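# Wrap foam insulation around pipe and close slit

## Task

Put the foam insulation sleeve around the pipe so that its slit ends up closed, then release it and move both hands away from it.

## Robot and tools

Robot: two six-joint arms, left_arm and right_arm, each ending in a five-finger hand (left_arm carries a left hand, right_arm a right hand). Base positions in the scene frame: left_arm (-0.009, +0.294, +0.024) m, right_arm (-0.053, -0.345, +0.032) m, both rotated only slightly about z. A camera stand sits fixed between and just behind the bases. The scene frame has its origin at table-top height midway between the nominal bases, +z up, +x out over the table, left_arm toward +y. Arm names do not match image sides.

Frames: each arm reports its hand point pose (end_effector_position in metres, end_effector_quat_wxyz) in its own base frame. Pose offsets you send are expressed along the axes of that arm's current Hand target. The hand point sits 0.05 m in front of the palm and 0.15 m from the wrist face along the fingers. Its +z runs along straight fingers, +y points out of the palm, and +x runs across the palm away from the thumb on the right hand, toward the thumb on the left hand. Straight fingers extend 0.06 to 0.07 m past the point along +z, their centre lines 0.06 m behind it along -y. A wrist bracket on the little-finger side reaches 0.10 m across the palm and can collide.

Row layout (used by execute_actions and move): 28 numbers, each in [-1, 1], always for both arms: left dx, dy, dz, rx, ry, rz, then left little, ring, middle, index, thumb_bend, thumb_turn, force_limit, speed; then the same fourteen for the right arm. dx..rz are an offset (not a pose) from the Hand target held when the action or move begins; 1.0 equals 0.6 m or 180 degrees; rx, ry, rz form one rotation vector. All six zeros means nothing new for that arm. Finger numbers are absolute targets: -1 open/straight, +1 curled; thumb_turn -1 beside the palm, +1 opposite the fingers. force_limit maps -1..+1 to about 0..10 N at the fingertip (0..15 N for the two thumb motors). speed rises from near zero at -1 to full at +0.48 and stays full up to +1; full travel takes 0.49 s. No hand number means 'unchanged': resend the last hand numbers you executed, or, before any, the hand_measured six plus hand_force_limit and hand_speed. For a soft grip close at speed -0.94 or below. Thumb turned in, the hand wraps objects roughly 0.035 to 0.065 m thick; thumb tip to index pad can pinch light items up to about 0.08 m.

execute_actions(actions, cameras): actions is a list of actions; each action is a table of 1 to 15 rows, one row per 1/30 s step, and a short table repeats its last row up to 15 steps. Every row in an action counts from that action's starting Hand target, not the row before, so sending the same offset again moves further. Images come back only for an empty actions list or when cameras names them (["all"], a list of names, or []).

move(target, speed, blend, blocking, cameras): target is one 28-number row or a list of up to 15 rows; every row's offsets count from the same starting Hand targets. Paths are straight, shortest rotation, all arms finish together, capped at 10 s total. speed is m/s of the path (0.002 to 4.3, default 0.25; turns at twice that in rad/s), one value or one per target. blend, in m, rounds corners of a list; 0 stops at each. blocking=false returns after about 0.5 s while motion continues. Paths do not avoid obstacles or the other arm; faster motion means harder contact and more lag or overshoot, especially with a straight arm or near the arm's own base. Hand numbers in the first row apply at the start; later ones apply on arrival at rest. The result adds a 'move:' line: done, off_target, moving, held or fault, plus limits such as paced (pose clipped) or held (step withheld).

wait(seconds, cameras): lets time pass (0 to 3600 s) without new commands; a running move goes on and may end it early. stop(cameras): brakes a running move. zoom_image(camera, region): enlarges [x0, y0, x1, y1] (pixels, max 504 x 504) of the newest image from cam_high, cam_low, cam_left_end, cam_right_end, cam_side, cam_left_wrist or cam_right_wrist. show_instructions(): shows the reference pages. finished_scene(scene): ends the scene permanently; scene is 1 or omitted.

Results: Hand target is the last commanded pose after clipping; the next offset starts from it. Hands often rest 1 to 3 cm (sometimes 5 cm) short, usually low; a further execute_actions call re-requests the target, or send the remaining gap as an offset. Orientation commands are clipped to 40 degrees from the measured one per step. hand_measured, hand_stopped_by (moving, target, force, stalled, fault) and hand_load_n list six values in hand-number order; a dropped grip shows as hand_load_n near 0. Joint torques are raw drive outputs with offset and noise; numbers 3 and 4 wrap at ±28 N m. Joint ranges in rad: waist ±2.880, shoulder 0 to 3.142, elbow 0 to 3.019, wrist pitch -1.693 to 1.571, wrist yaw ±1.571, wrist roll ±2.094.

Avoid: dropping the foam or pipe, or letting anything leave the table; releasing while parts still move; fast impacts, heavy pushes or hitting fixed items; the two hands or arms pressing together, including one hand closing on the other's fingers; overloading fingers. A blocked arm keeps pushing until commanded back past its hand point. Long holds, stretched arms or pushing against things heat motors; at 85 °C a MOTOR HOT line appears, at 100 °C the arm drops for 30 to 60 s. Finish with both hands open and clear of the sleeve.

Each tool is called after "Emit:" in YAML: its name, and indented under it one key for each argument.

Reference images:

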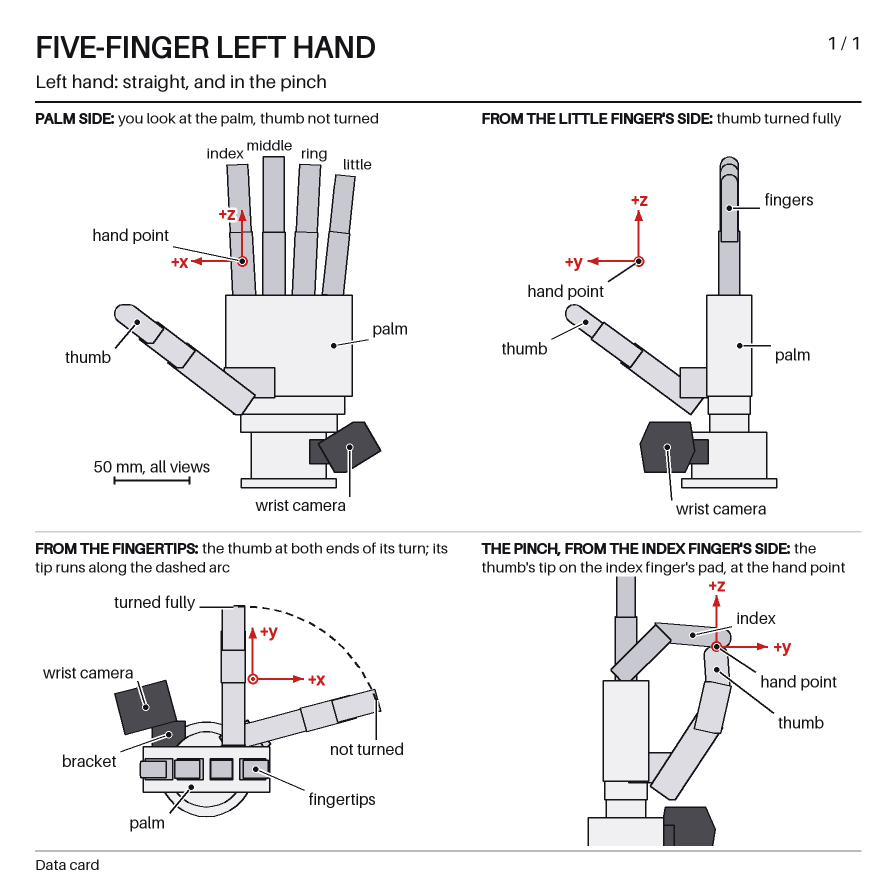

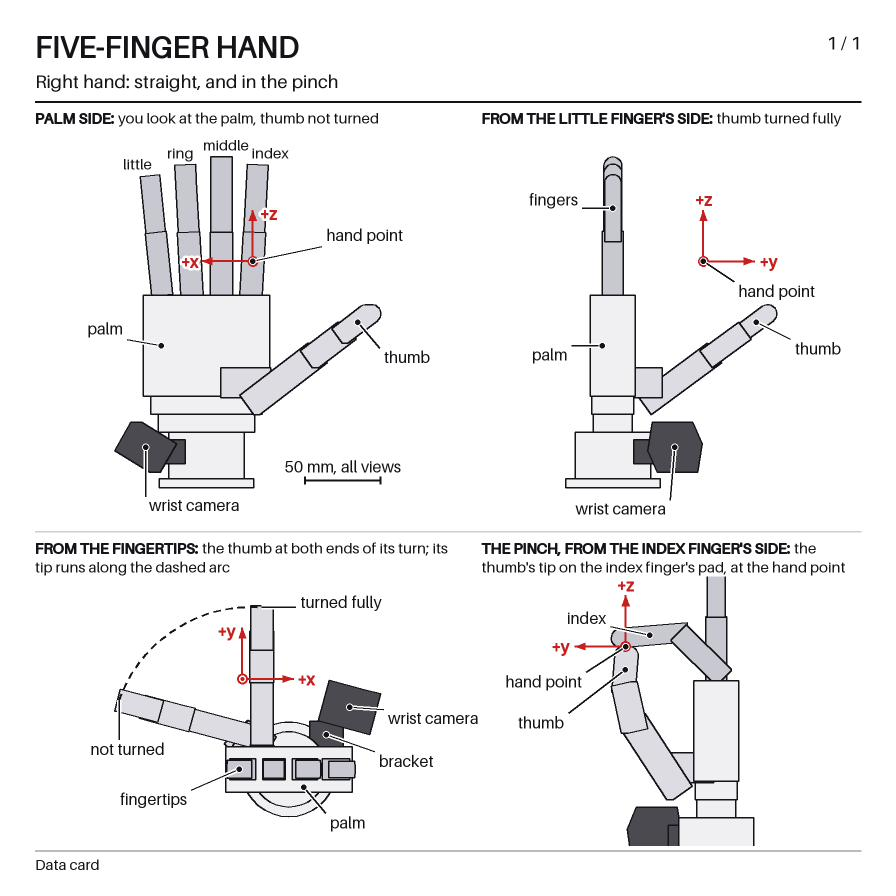

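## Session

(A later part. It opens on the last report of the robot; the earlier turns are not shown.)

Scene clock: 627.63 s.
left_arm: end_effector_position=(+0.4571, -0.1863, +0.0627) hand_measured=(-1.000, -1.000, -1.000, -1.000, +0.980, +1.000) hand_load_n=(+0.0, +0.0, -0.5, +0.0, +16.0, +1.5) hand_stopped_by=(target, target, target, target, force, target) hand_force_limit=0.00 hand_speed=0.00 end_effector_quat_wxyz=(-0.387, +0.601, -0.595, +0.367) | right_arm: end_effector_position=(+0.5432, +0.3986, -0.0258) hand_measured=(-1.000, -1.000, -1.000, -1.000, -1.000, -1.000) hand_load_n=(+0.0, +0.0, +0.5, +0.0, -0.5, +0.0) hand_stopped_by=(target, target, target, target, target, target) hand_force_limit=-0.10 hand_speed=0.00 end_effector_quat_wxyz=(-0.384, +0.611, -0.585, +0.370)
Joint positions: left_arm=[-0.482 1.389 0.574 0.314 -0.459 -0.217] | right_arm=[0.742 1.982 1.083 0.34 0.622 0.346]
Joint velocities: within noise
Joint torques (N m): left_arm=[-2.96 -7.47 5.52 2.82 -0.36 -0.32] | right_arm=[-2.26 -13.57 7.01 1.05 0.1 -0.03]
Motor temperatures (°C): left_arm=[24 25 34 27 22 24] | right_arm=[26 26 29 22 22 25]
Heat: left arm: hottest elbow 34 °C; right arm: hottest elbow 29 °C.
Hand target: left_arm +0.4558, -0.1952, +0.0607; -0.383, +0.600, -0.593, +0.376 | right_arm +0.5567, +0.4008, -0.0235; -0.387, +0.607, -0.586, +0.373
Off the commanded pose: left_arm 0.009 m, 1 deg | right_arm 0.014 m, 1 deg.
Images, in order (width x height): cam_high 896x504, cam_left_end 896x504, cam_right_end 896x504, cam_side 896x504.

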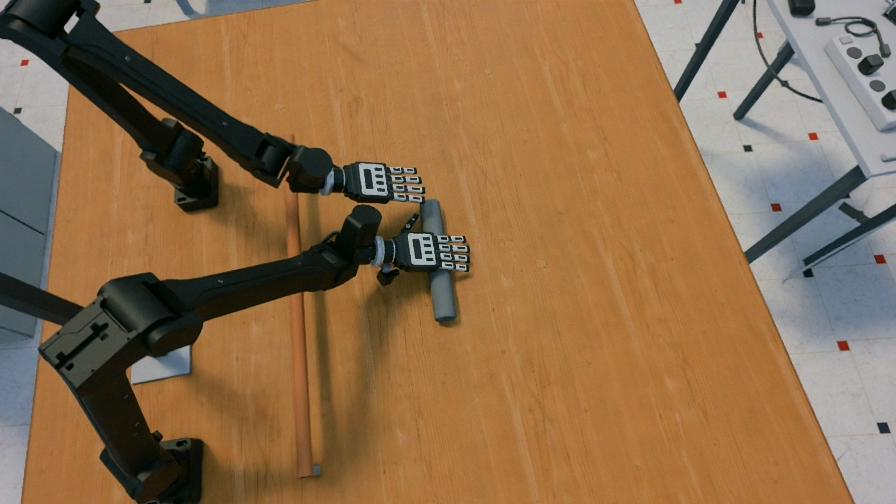

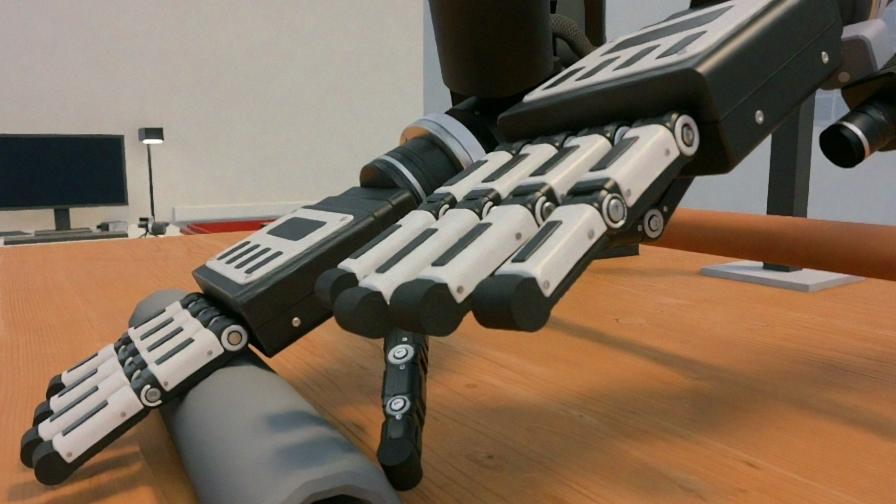

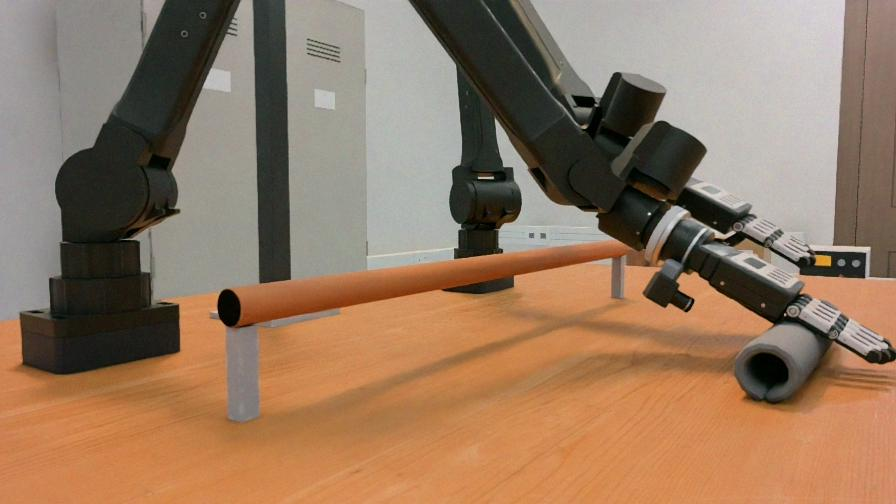

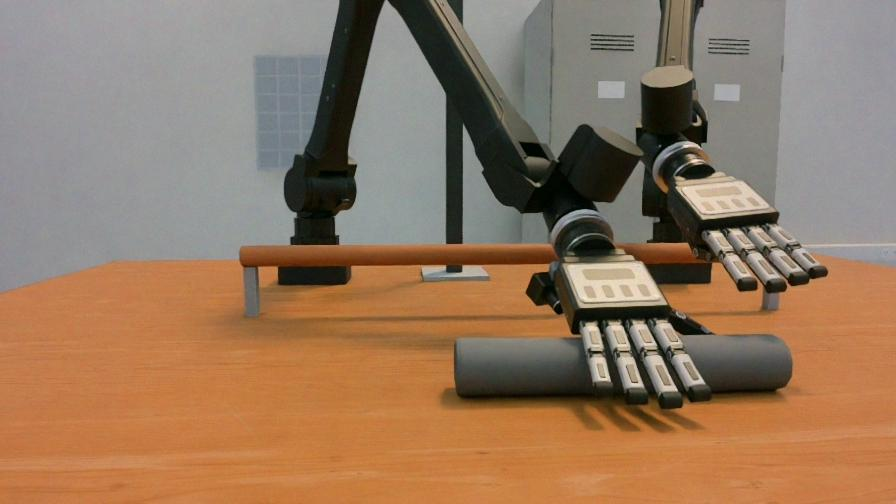

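Emit:
move:
  target: [0.0268,-0.0008,0.0589,0,0,0,-1,-1,-1,-1,1,0.95,0,0,0,0,0,0,0,0,-1,-1,-1,-1,-1,-1,-0.1,0]
  speed: 0.06
  cameras: ["cam_high","cam_side","cam_left_end"]

Scene clock: 629.87 s.
left_arm: end_effector_position=(+0.4714, -0.1939, +0.0323) hand_measured=(-1.000, -1.000, -1.000, -1.000, +0.980, +0.950) hand_load_n=(+0.0, +0.0, +0.0, +0.0, +14.5, +0.5) hand_stopped_by=(target, target, target, target, force, target) hand_force_limit=0.00 hand_speed=0.00 end_effector_quat_wxyz=(-0.382, +0.604, -0.605, +0.352) | right_arm: end_effector_position=(+0.5432, +0.3986, -0.0258) hand_measured=(-1.000, -1.000, -1.000, -1.000, -1.000, -1.000) hand_load_n=(+0.0, -0.5, +0.0, +0.0, +0.0, -0.5) hand_stopped_by=(target, target, target, target, target, target) hand_force_limit=-0.10 hand_speed=0.00 end_effector_quat_wxyz=(-0.384, +0.611, -0.585, +0.370)
Joint positions: left_arm=[-0.482 1.51 0.613 0.358 -0.459 -0.217] | right_arm=[0.742 1.982 1.083 0.34 0.622 0.346]
Joint torques (N m): left_arm=[-2.43 -8.7 7.88 2.82 -0.2 -0.31] | right_arm=[-2.14 -13.86 7.01 1.05 0.11 -0.03]
Heat: left arm: hottest elbow 34 °C; right arm: hottest elbow 29 °C.
Hand target: left_arm +0.4882, -0.2109, +0.0460; -0.383, +0.600, -0.593, +0.376 | right_arm +0.5567, +0.4008, -0.0235; -0.387, +0.607, -0.586, +0.373
Off the commanded pose: left_arm 0.028 m, 3 deg | right_arm 0.014 m, 1 deg.
move: off_target (left_arm)
Images, in order (width x height): cam_high 896x504, cam_left_end 896x504, cam_side 896x504.

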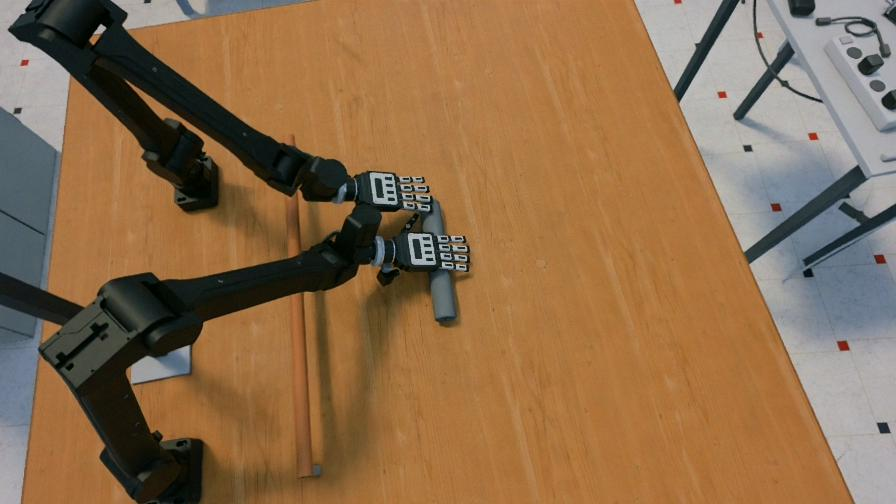

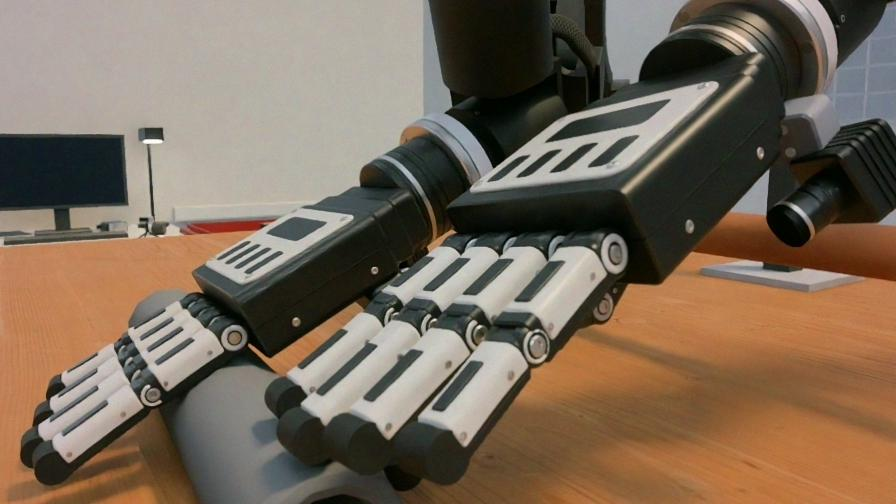

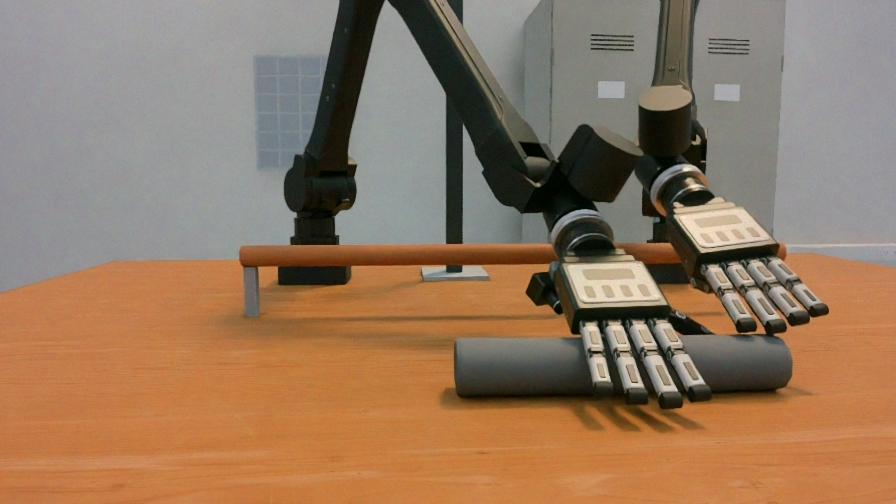

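Emit:
move:
  target: [0.0003,0.009,0.0281,0,0,0,-1,-1,-1,-1,1,0.95,0,0,0,0,0,0,0,0,-1,-1,-1,-1,-1,-1,-0.1,0]
  speed: 0.04
  cameras: ["cam_high","cam_side","cam_left_end"]

Scene clock: 630.97 s.
left_arm: end_effector_position=(+0.4835, -0.2029, +0.0242) hand_measured=(-1.000, -1.000, -1.000, -1.000, +0.980, +0.950) hand_load_n=(-0.5, +0.0, +0.0, +0.0, +14.5, +1.0) hand_stopped_by=(target, target, target, target, force, target) hand_force_limit=0.00 hand_speed=0.00 end_effector_quat_wxyz=(-0.379, +0.601, -0.604, +0.360) | right_arm: end_effector_position=(+0.5432, +0.3986, -0.0258) hand_measured=(-1.000, -1.000, -1.000, -1.000, -1.000, -1.000) hand_load_n=(+0.0, +0.0, +0.0, +0.0, +0.0, -0.5) hand_stopped_by=(target, target, target, target, target, target) hand_force_limit=-0.10 hand_speed=0.00 end_effector_quat_wxyz=(-0.384, +0.611, -0.585, +0.370)
Joint positions: left_arm=[-0.482 1.566 0.638 0.402 -0.447 -0.217] | right_arm=[0.742 1.982 1.083 0.34 0.622 0.346]
Joint torques (N m): left_arm=[-1.32 -9 7.6 2.74 -0.17 -0.22] | right_arm=[-2.26 -13.86 7.02 1.11 0.1 -0.06]
Heat: left arm: hottest elbow 34 °C; right arm: hottest elbow 29 °C.
Hand target: left_arm +0.5012, -0.2108, +0.0340; -0.383, +0.600, -0.593, +0.376 | right_arm +0.5567, +0.4008, -0.0234; -0.387, +0.607, -0.586, +0.373
Off the commanded pose: left_arm 0.022 m, 2 deg | right_arm 0.014 m, 1 deg.
move: off_target (left_arm)
Images, in order (width x height): cam_high 896x504, cam_left_end 896x504, cam_side 896x504.

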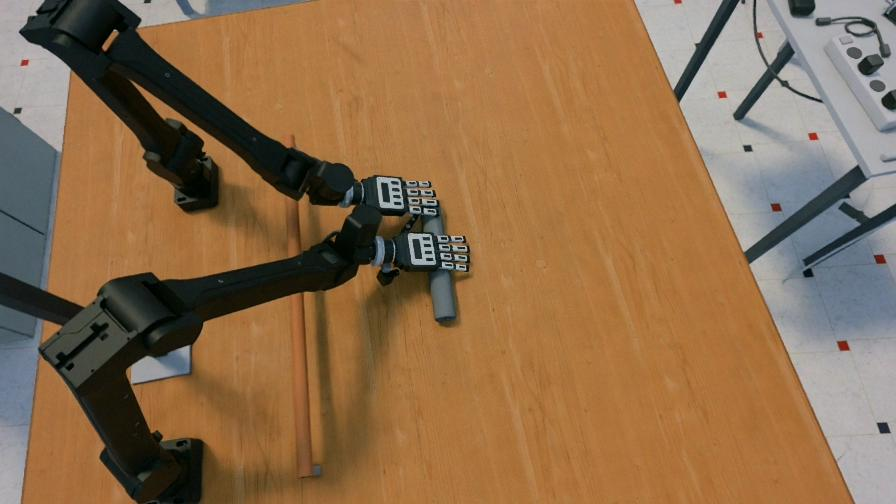

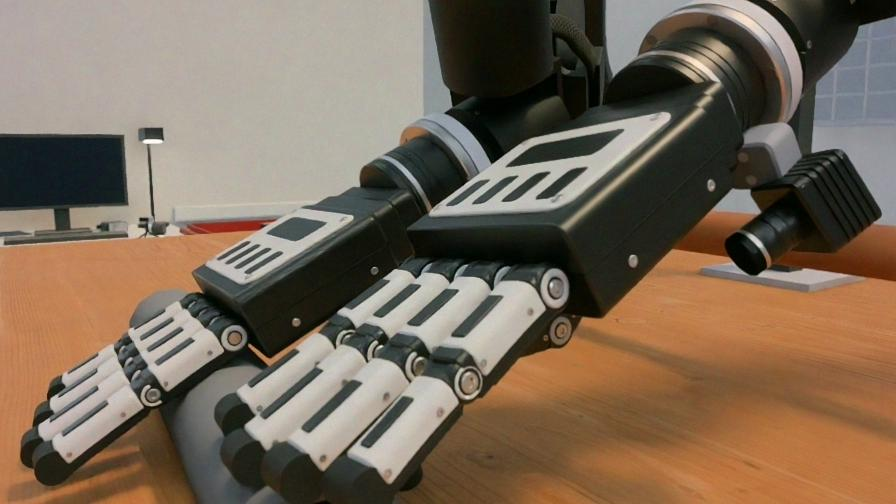

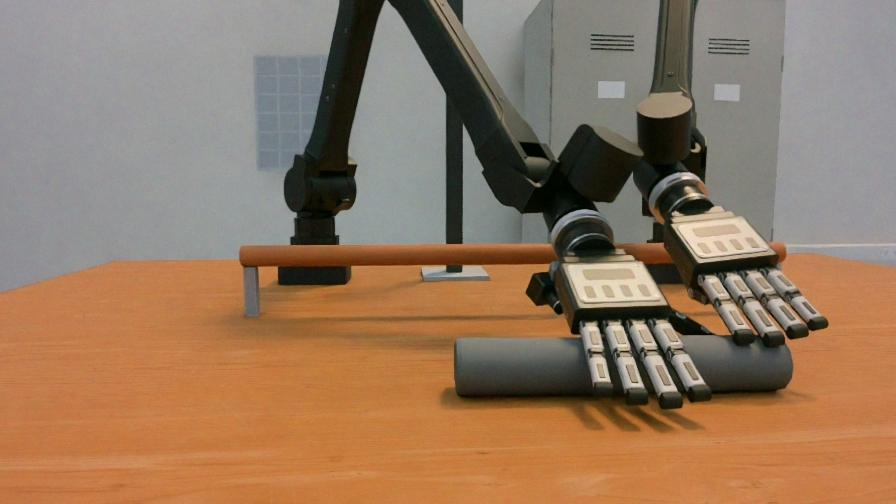

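Emit:
zoom_image:
  camera: "cam_left_end"
  region: [140, 300, 500, 504]

Emit:
zoom_image:
  camera: "cam_side"
  region: [560, 260, 860, 420]

Scaled by 1.400.

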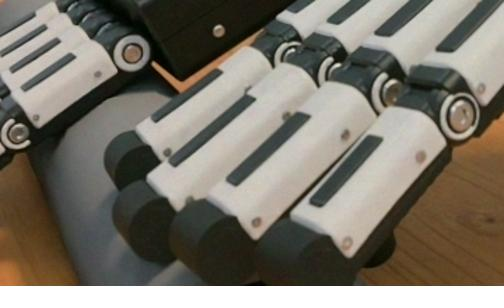

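Scaled by 1.680.

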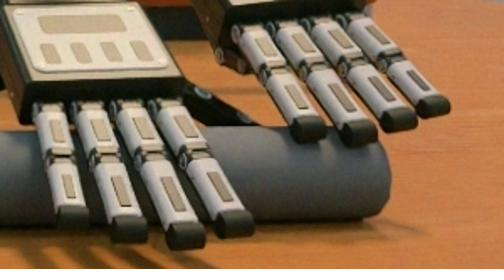

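Emit:
move:
  target: [0.0001,0.0153,0.0145,0,0,0,-1,-1,-1,-1,1,0.95,0,0,0,0,0,0,0,0,-1,-1,-1,-1,-1,-1,-0.1,0]
  speed: 0.04
  cameras: ["cam_high","cam_side","cam_left_end","cam_left_wrist"]

Scene clock: 631.97 s.
left_arm: end_effector_position=(+0.4904, -0.2071, +0.0182) hand_measured=(-1.000, -1.000, -1.000, -1.000, +0.980, +0.950) hand_load_n=(+0.0, -0.5, +0.0, +0.0, +14.5, +0.5) hand_stopped_by=(target, target, target, target, force, target) hand_force_limit=0.00 hand_speed=0.00 end_effector_quat_wxyz=(-0.380, +0.600, -0.601, +0.367) | right_arm: end_effector_position=(+0.5432, +0.3986, -0.0261) hand_measured=(-1.000, -1.000, -1.000, -1.000, -1.000, -1.000) hand_load_n=(+0.0, +0.0, +0.0, +0.0, -0.5, -0.5) hand_stopped_by=(target, target, target, target, target, target) hand_force_limit=-0.10 hand_speed=0.00 end_effector_quat_wxyz=(-0.384, +0.611, -0.585, +0.370)
Joint positions: left_arm=[-0.482 1.603 0.647 0.447 -0.444 -0.217] | right_arm=[0.742 1.982 1.083 0.34 0.622 0.346]
Joint torques (N m): left_arm=[-1.26 -8.82 6.98 2.45 -0.09 -0.2] | right_arm=[-1.96 -13.57 7.01 1.05 0.12 -0.05]
Heat: left arm: hottest elbow 34 °C; right arm: hottest elbow 29 °C.
Hand target: left_arm +0.5051, -0.2108, +0.0219; -0.383, +0.600, -0.593, +0.376 | right_arm +0.5567, +0.4008, -0.0234; -0.387, +0.607, -0.586, +0.373
Off the commanded pose: left_arm 0.016 m, 1 deg | right_arm 0.014 m, 1 deg.
move: off_target (left_arm)
Images, in order (width x height): cam_high 896x504, cam_left_end 896x504, cam_side 896x504, cam_left_wrist 672x504.

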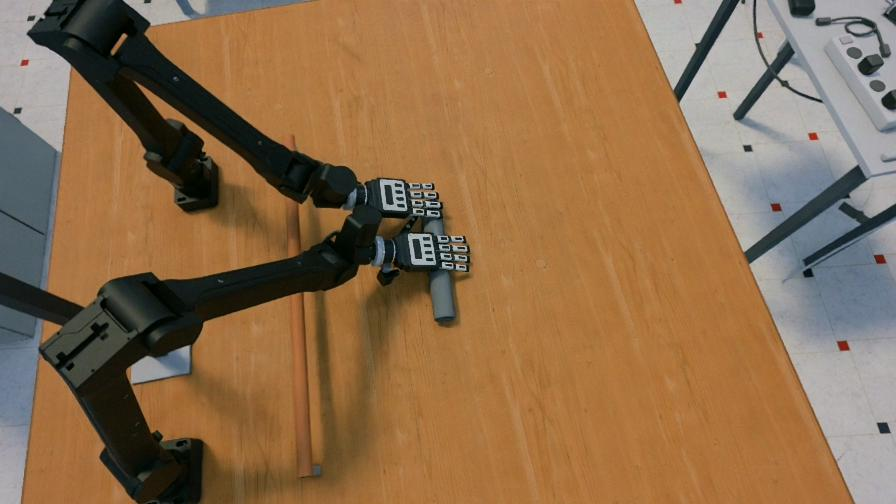

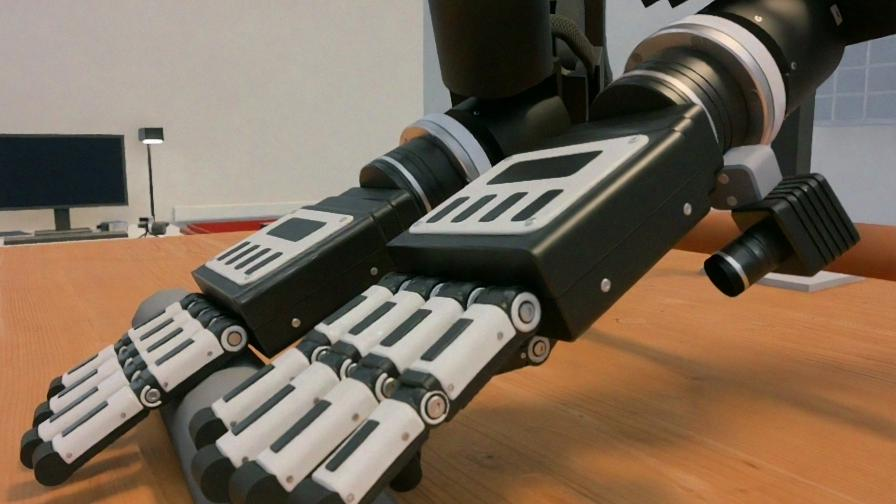

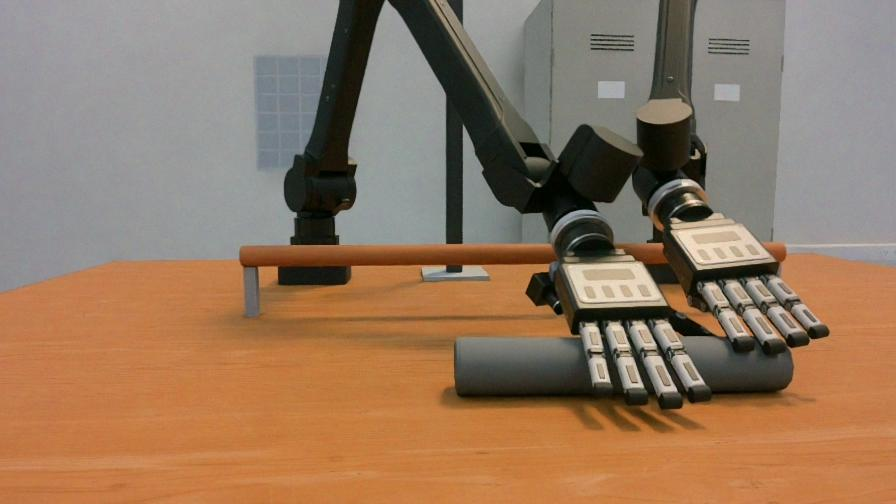

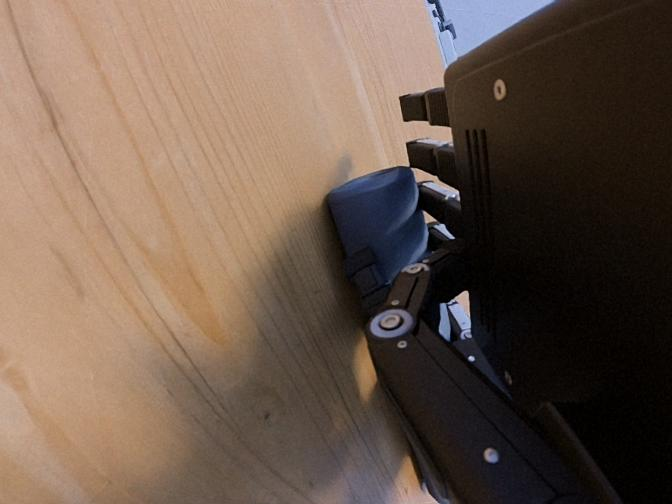

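Emit:
zoom_image:
  camera: "cam_left_wrist"
  region: [300, 120, 520, 400]

Scaled by 1.800 from the camera's image (finer frame: 960x720).

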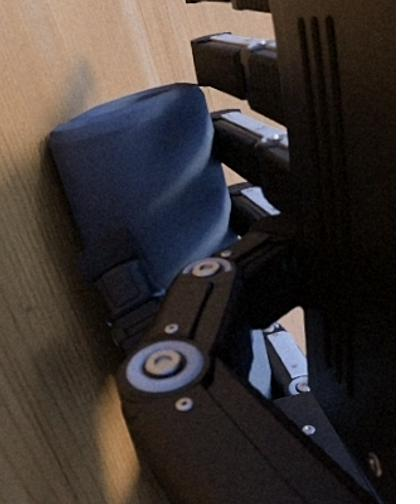

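Emit:
move:
  target: [0.0,0.0121,0.0056,0,0,0,-1,-1,-1,-1,1,0.95,0,0,0,0,0,0,0,0,-1,-1,-1,-1,-1,-1,-0.1,0]
  speed: 0.03
  cameras: ["cam_side","cam_left_wrist","cam_right_end"]

Emit:
zoom_image:
  camera: "cam_left_wrist"
  region: [300, 120, 520, 400]

Emit:
zoom_image:
  camera: "cam_right_end"
  region: [700, 320, 820, 420]

Scene clock: 633.23 s.
left_arm: end_effector_position=(+0.4935, -0.2087, +0.0152) hand_measured=(-1.000, -1.000, -1.000, -1.000, +0.980, +0.950) hand_load_n=(+0.0, +0.0, +0.0, +0.0, +14.5, +0.5) hand_stopped_by=(target, target, target, target, force, target) hand_force_limit=0.00 hand_speed=0.00 end_effector_quat_wxyz=(-0.382, +0.599, -0.597, +0.373) | right_arm: end_effector_position=(+0.5434, +0.3981, -0.0266) hand_measured=(-1.000, -1.000, -1.000, -1.000, -1.000, -1.000) hand_load_n=(+0.0, +0.0, +0.0, -0.5, +0.0, +0.0) hand_stopped_by=(target, target, target, target, target, target) hand_force_limit=-0.10 hand_speed=0.00 end_effector_quat_wxyz=(-0.384, +0.611, -0.585, +0.370)
Joint positions: left_arm=[-0.482 1.622 0.647 0.479 -0.444 -0.217] | right_arm=[0.742 1.983 1.083 0.34 0.622 0.346]
Joint torques (N m): left_arm=[-1.08 -8.94 6.63 2.29 -0.09 -0.2] | right_arm=[-2.26 -13.92 7.08 1.11 0.11 -0.04]
Heat: left arm: hottest elbow 34 °C; right arm: hottest elbow 29 °C.
Hand target: left_arm +0.5052, -0.2107, +0.0141; -0.383, +0.600, -0.593, +0.376 | right_arm +0.5567, +0.4008, -0.0236; -0.387, +0.607, -0.586, +0.373
Off the commanded pose: left_arm 0.012 m, 1 deg | right_arm 0.014 m, 1 deg.
move: off_target (left_arm)
Images, in order (width x height): cam_right_end 896x504, cam_side 896x504, cam_left_wrist 672x504.

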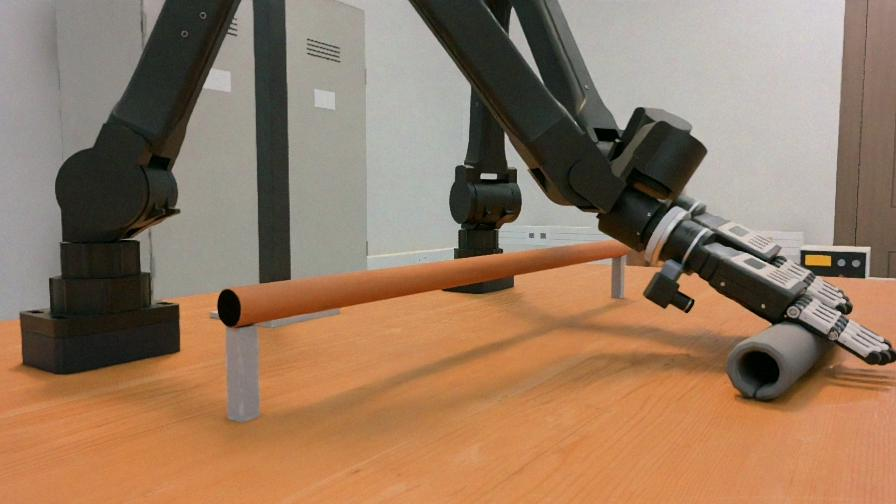

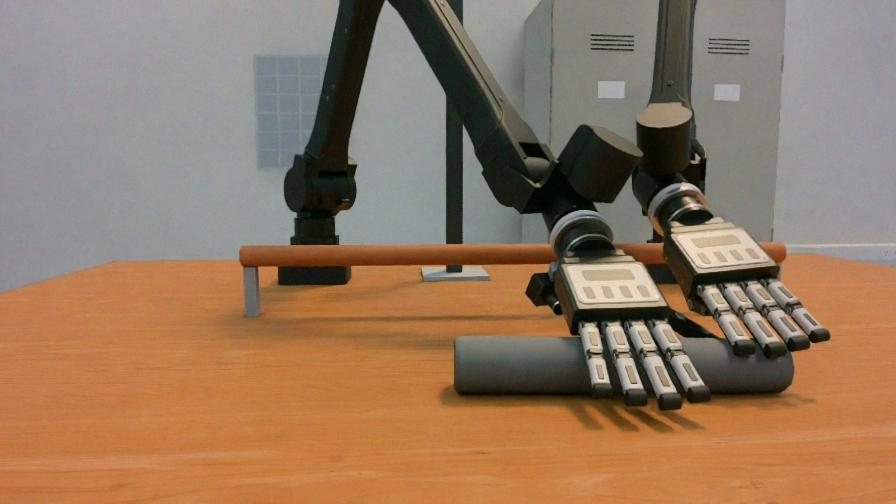

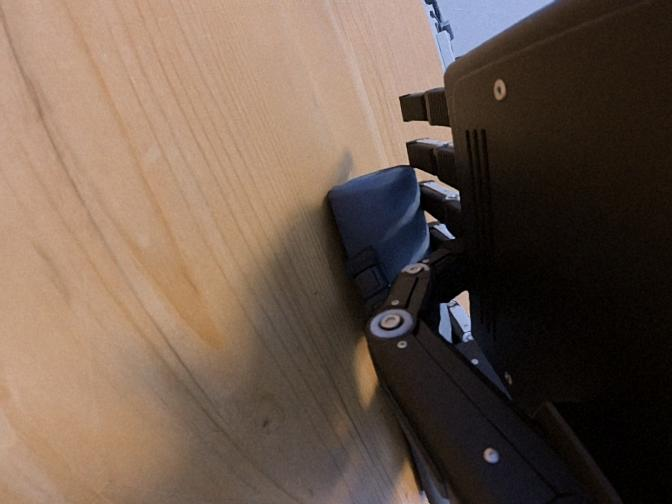

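Scaled by 1.800 from the camera's image (finer frame: 960x720).

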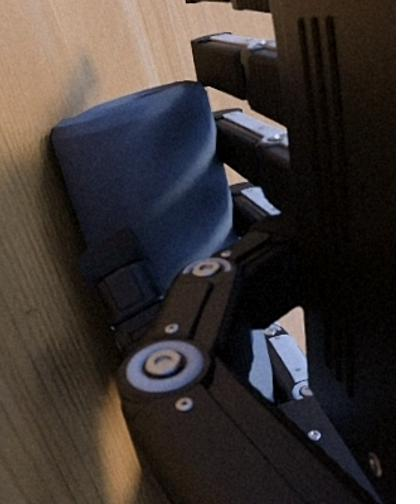

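Scaled by 4.200.

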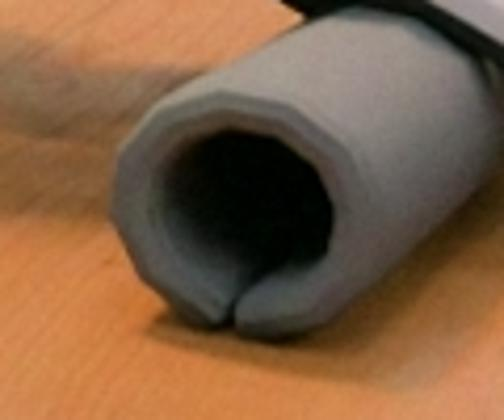

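Emit:
move:
  target: [0,0,0,0,0,0,-1,-1,-1,-1,1,0.95,0,0,0,-0.0453,-0.0212,0,0,0,-1,-1,-1,-1,-1,-1,-0.1,0]
  speed: 0.05
  cameras: ["cam_side","cam_high","cam_right_end"]

Emit:
zoom_image:
  camera: "cam_right_end"
  region: [700, 320, 820, 420]

Scene clock: 634.60 s.
left_arm: end_effector_position=(+0.4934, -0.2087, +0.0148) hand_measured=(-1.000, -1.000, -1.000, -1.000, +0.980, +0.950) hand_load_n=(+0.0, +0.0, +0.0, +0.0, +14.5, +0.5) hand_stopped_by=(target, target, target, target, force, target) hand_force_limit=0.00 hand_speed=0.00 end_effector_quat_wxyz=(-0.382, +0.599, -0.598, +0.372) | right_arm: end_effector_position=(+0.5403, +0.3951, -0.0241) hand_measured=(-1.000, -1.000, -1.000, -1.000, -1.000, -1.000) hand_load_n=(+0.0, +0.0, +0.0, +0.0, +0.0, +0.0) hand_stopped_by=(target, target, target, target, target, target) hand_force_limit=-0.10 hand_speed=0.00 end_effector_quat_wxyz=(-0.368, +0.621, -0.586, +0.369)
Joint positions: left_arm=[-0.482 1.623 0.647 0.479 -0.444 -0.217] | right_arm=[0.741 1.967 1.092 0.28 0.622 0.346]
Joint torques (N m): left_arm=[-1.32 -8.82 6.65 2.3 -0.1 -0.21] | right_arm=[-2.02 -16.67 6.91 0.85 0.17 -0.02]
Heat: left arm: hottest elbow 34 °C; right arm: hottest elbow 29 °C.
Hand target: left_arm +0.5051, -0.2107, +0.0139; -0.383, +0.600, -0.593, +0.376 | right_arm +0.5568, +0.4007, +0.0066; -0.387, +0.607, -0.586, +0.373
Off the commanded pose: left_arm 0.012 m, 1 deg | right_arm 0.035 m, 3 deg.
move: off_target (right_arm)
Images, in order (width x height): cam_high 896x504, cam_right_end 896x504, cam_side 896x504.

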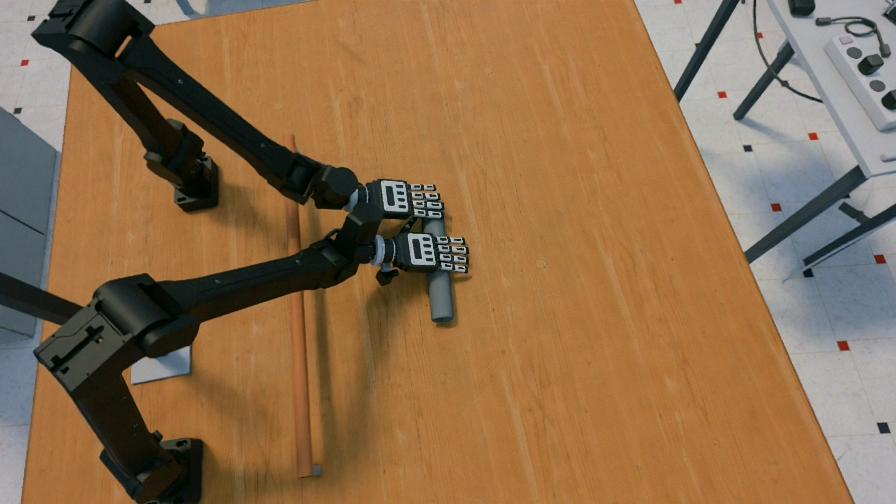

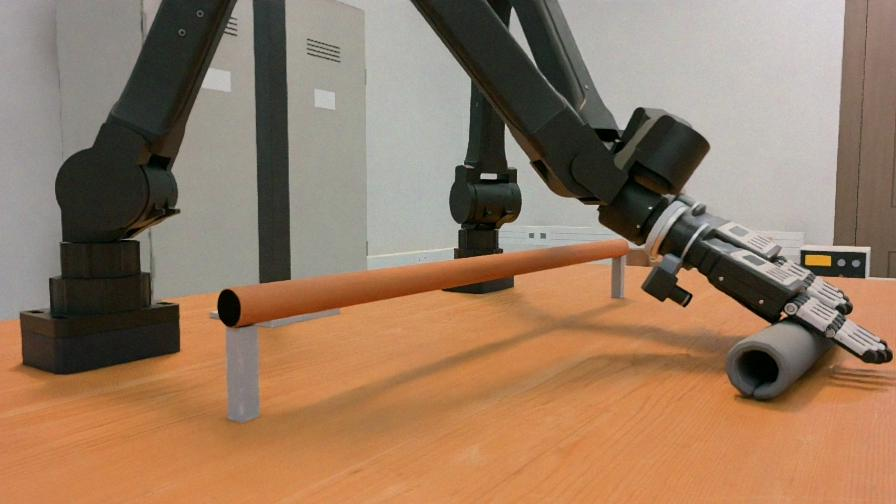

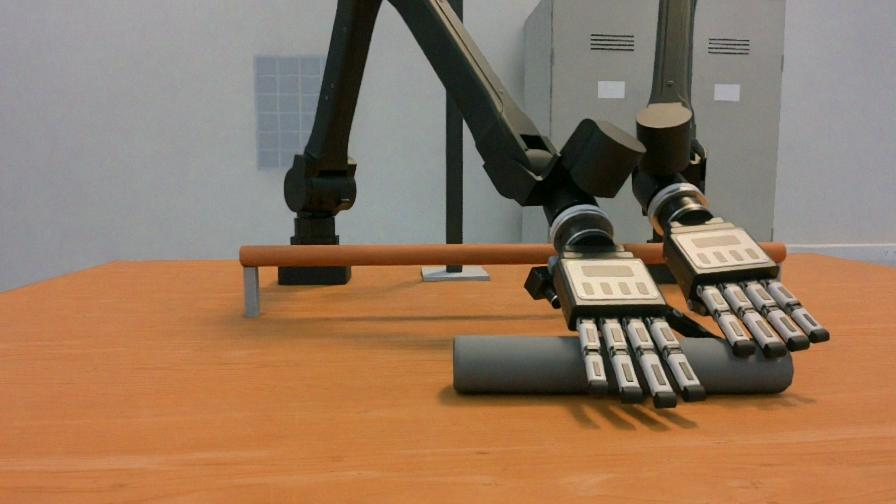

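Scaled by 4.200.

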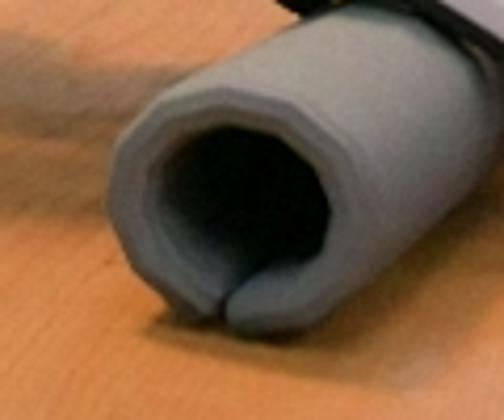

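Emit:
move:
  target: [0,0,0,0,0,0,-1,-1,-1,-1,1,0.95,0,0,0,-0.0302,-0.0141,0,0,0,-1,-1,-1,-1,-1,-1,-0.1,0]
  speed: 0.05
  cameras: ["cam_side","cam_high","cam_right_end"]

Emit:
zoom_image:
  camera: "cam_right_end"
  region: [700, 320, 820, 420]

Scene clock: 635.67 s.
left_arm: end_effector_position=(+0.4941, -0.2090, +0.0152) hand_measured=(-1.000, -1.000, -1.000, -1.000, +0.980, +0.950) hand_load_n=(+0.0, +0.0, +0.0, +0.0, +14.0, +0.5) hand_stopped_by=(target, target, target, target, force, target) hand_force_limit=0.00 hand_speed=0.00 end_effector_quat_wxyz=(-0.382, +0.599, -0.597, +0.373) | right_arm: end_effector_position=(+0.5381, +0.3930, -0.0069) hand_measured=(-1.000, -1.000, -1.000, -1.000, -1.000, -1.000) hand_load_n=(+0.0, +0.0, +0.0, -0.5, +0.0, -0.5) hand_stopped_by=(target, target, target, target, target, target) hand_force_limit=-0.10 hand_speed=0.00 end_effector_quat_wxyz=(-0.365, +0.623, -0.585, +0.369)
Joint positions: left_arm=[-0.482 1.624 0.648 0.48 -0.444 -0.217] | right_arm=[0.741 1.926 1.092 0.231 0.622 0.344]
Joint torques (N m): left_arm=[-1.03 -8.94 6.56 2.24 -0.08 -0.2] | right_arm=[-2.37 -16.5 7.68 0.98 0.15 -0.05]
Heat: left arm: hottest elbow 34 °C; right arm: hottest elbow 29 °C.
Hand target: left_arm +0.5051, -0.2107, +0.0140; -0.383, +0.600, -0.593, +0.376 | right_arm +0.5568, +0.4007, +0.0265; -0.387, +0.607, -0.586, +0.373
Off the commanded pose: left_arm 0.011 m, 1 deg | right_arm 0.039 m, 3 deg.
move: off_target (right_arm)
Images, in order (width x height): cam_high 896x504, cam_right_end 896x504, cam_side 896x504.

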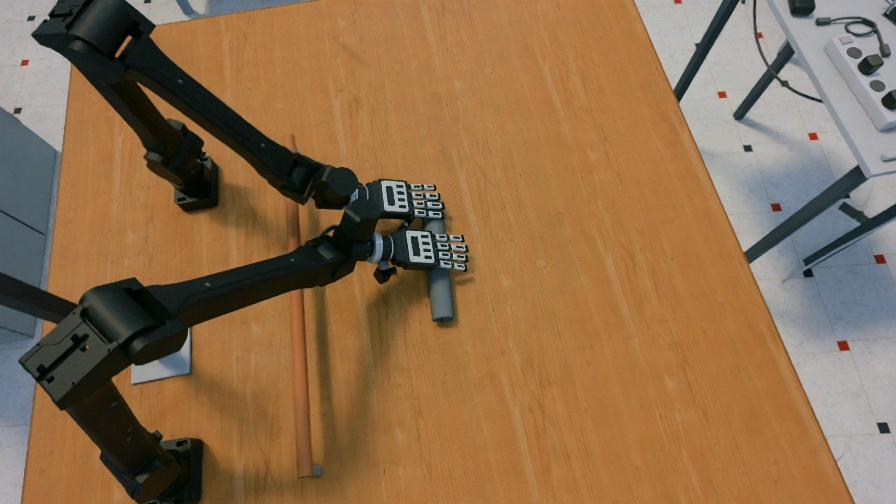

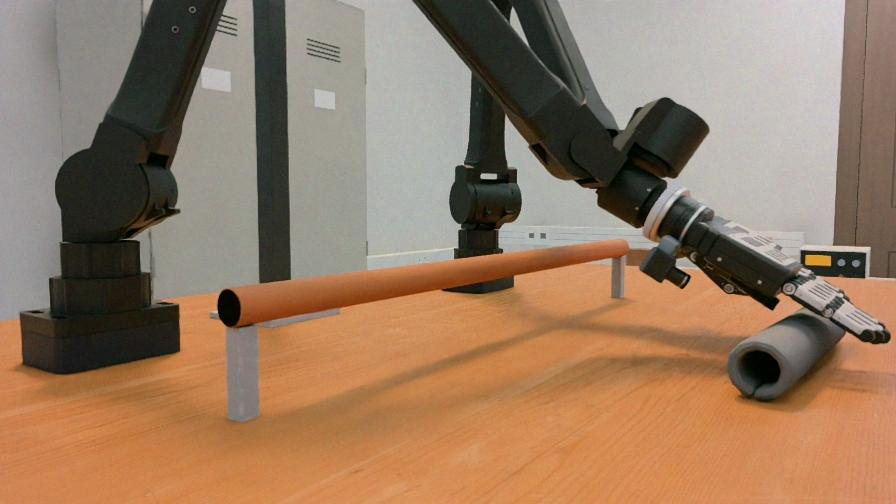

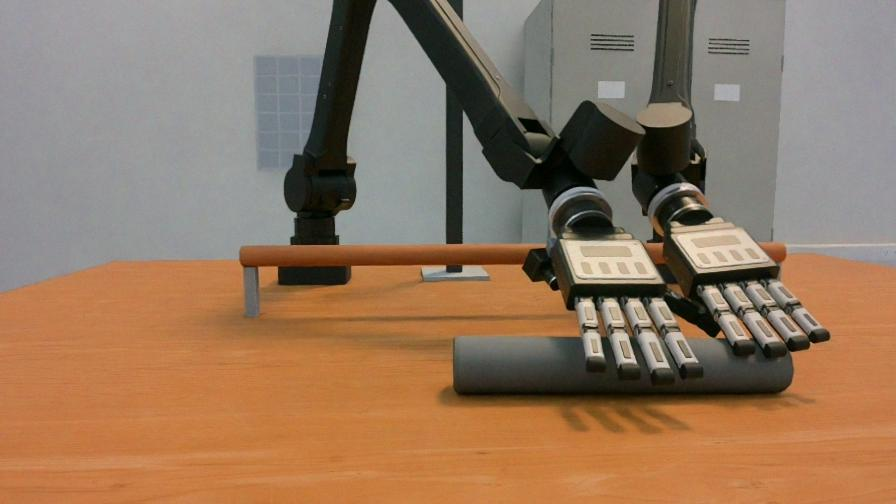

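Scaled by 4.200.

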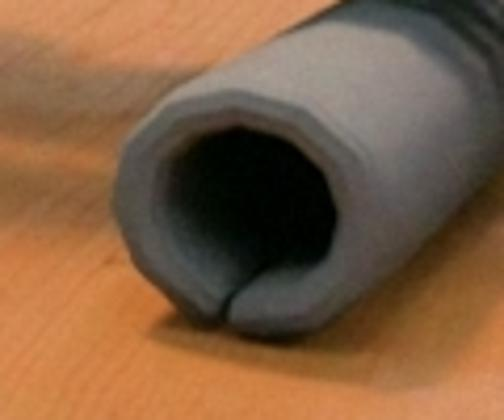

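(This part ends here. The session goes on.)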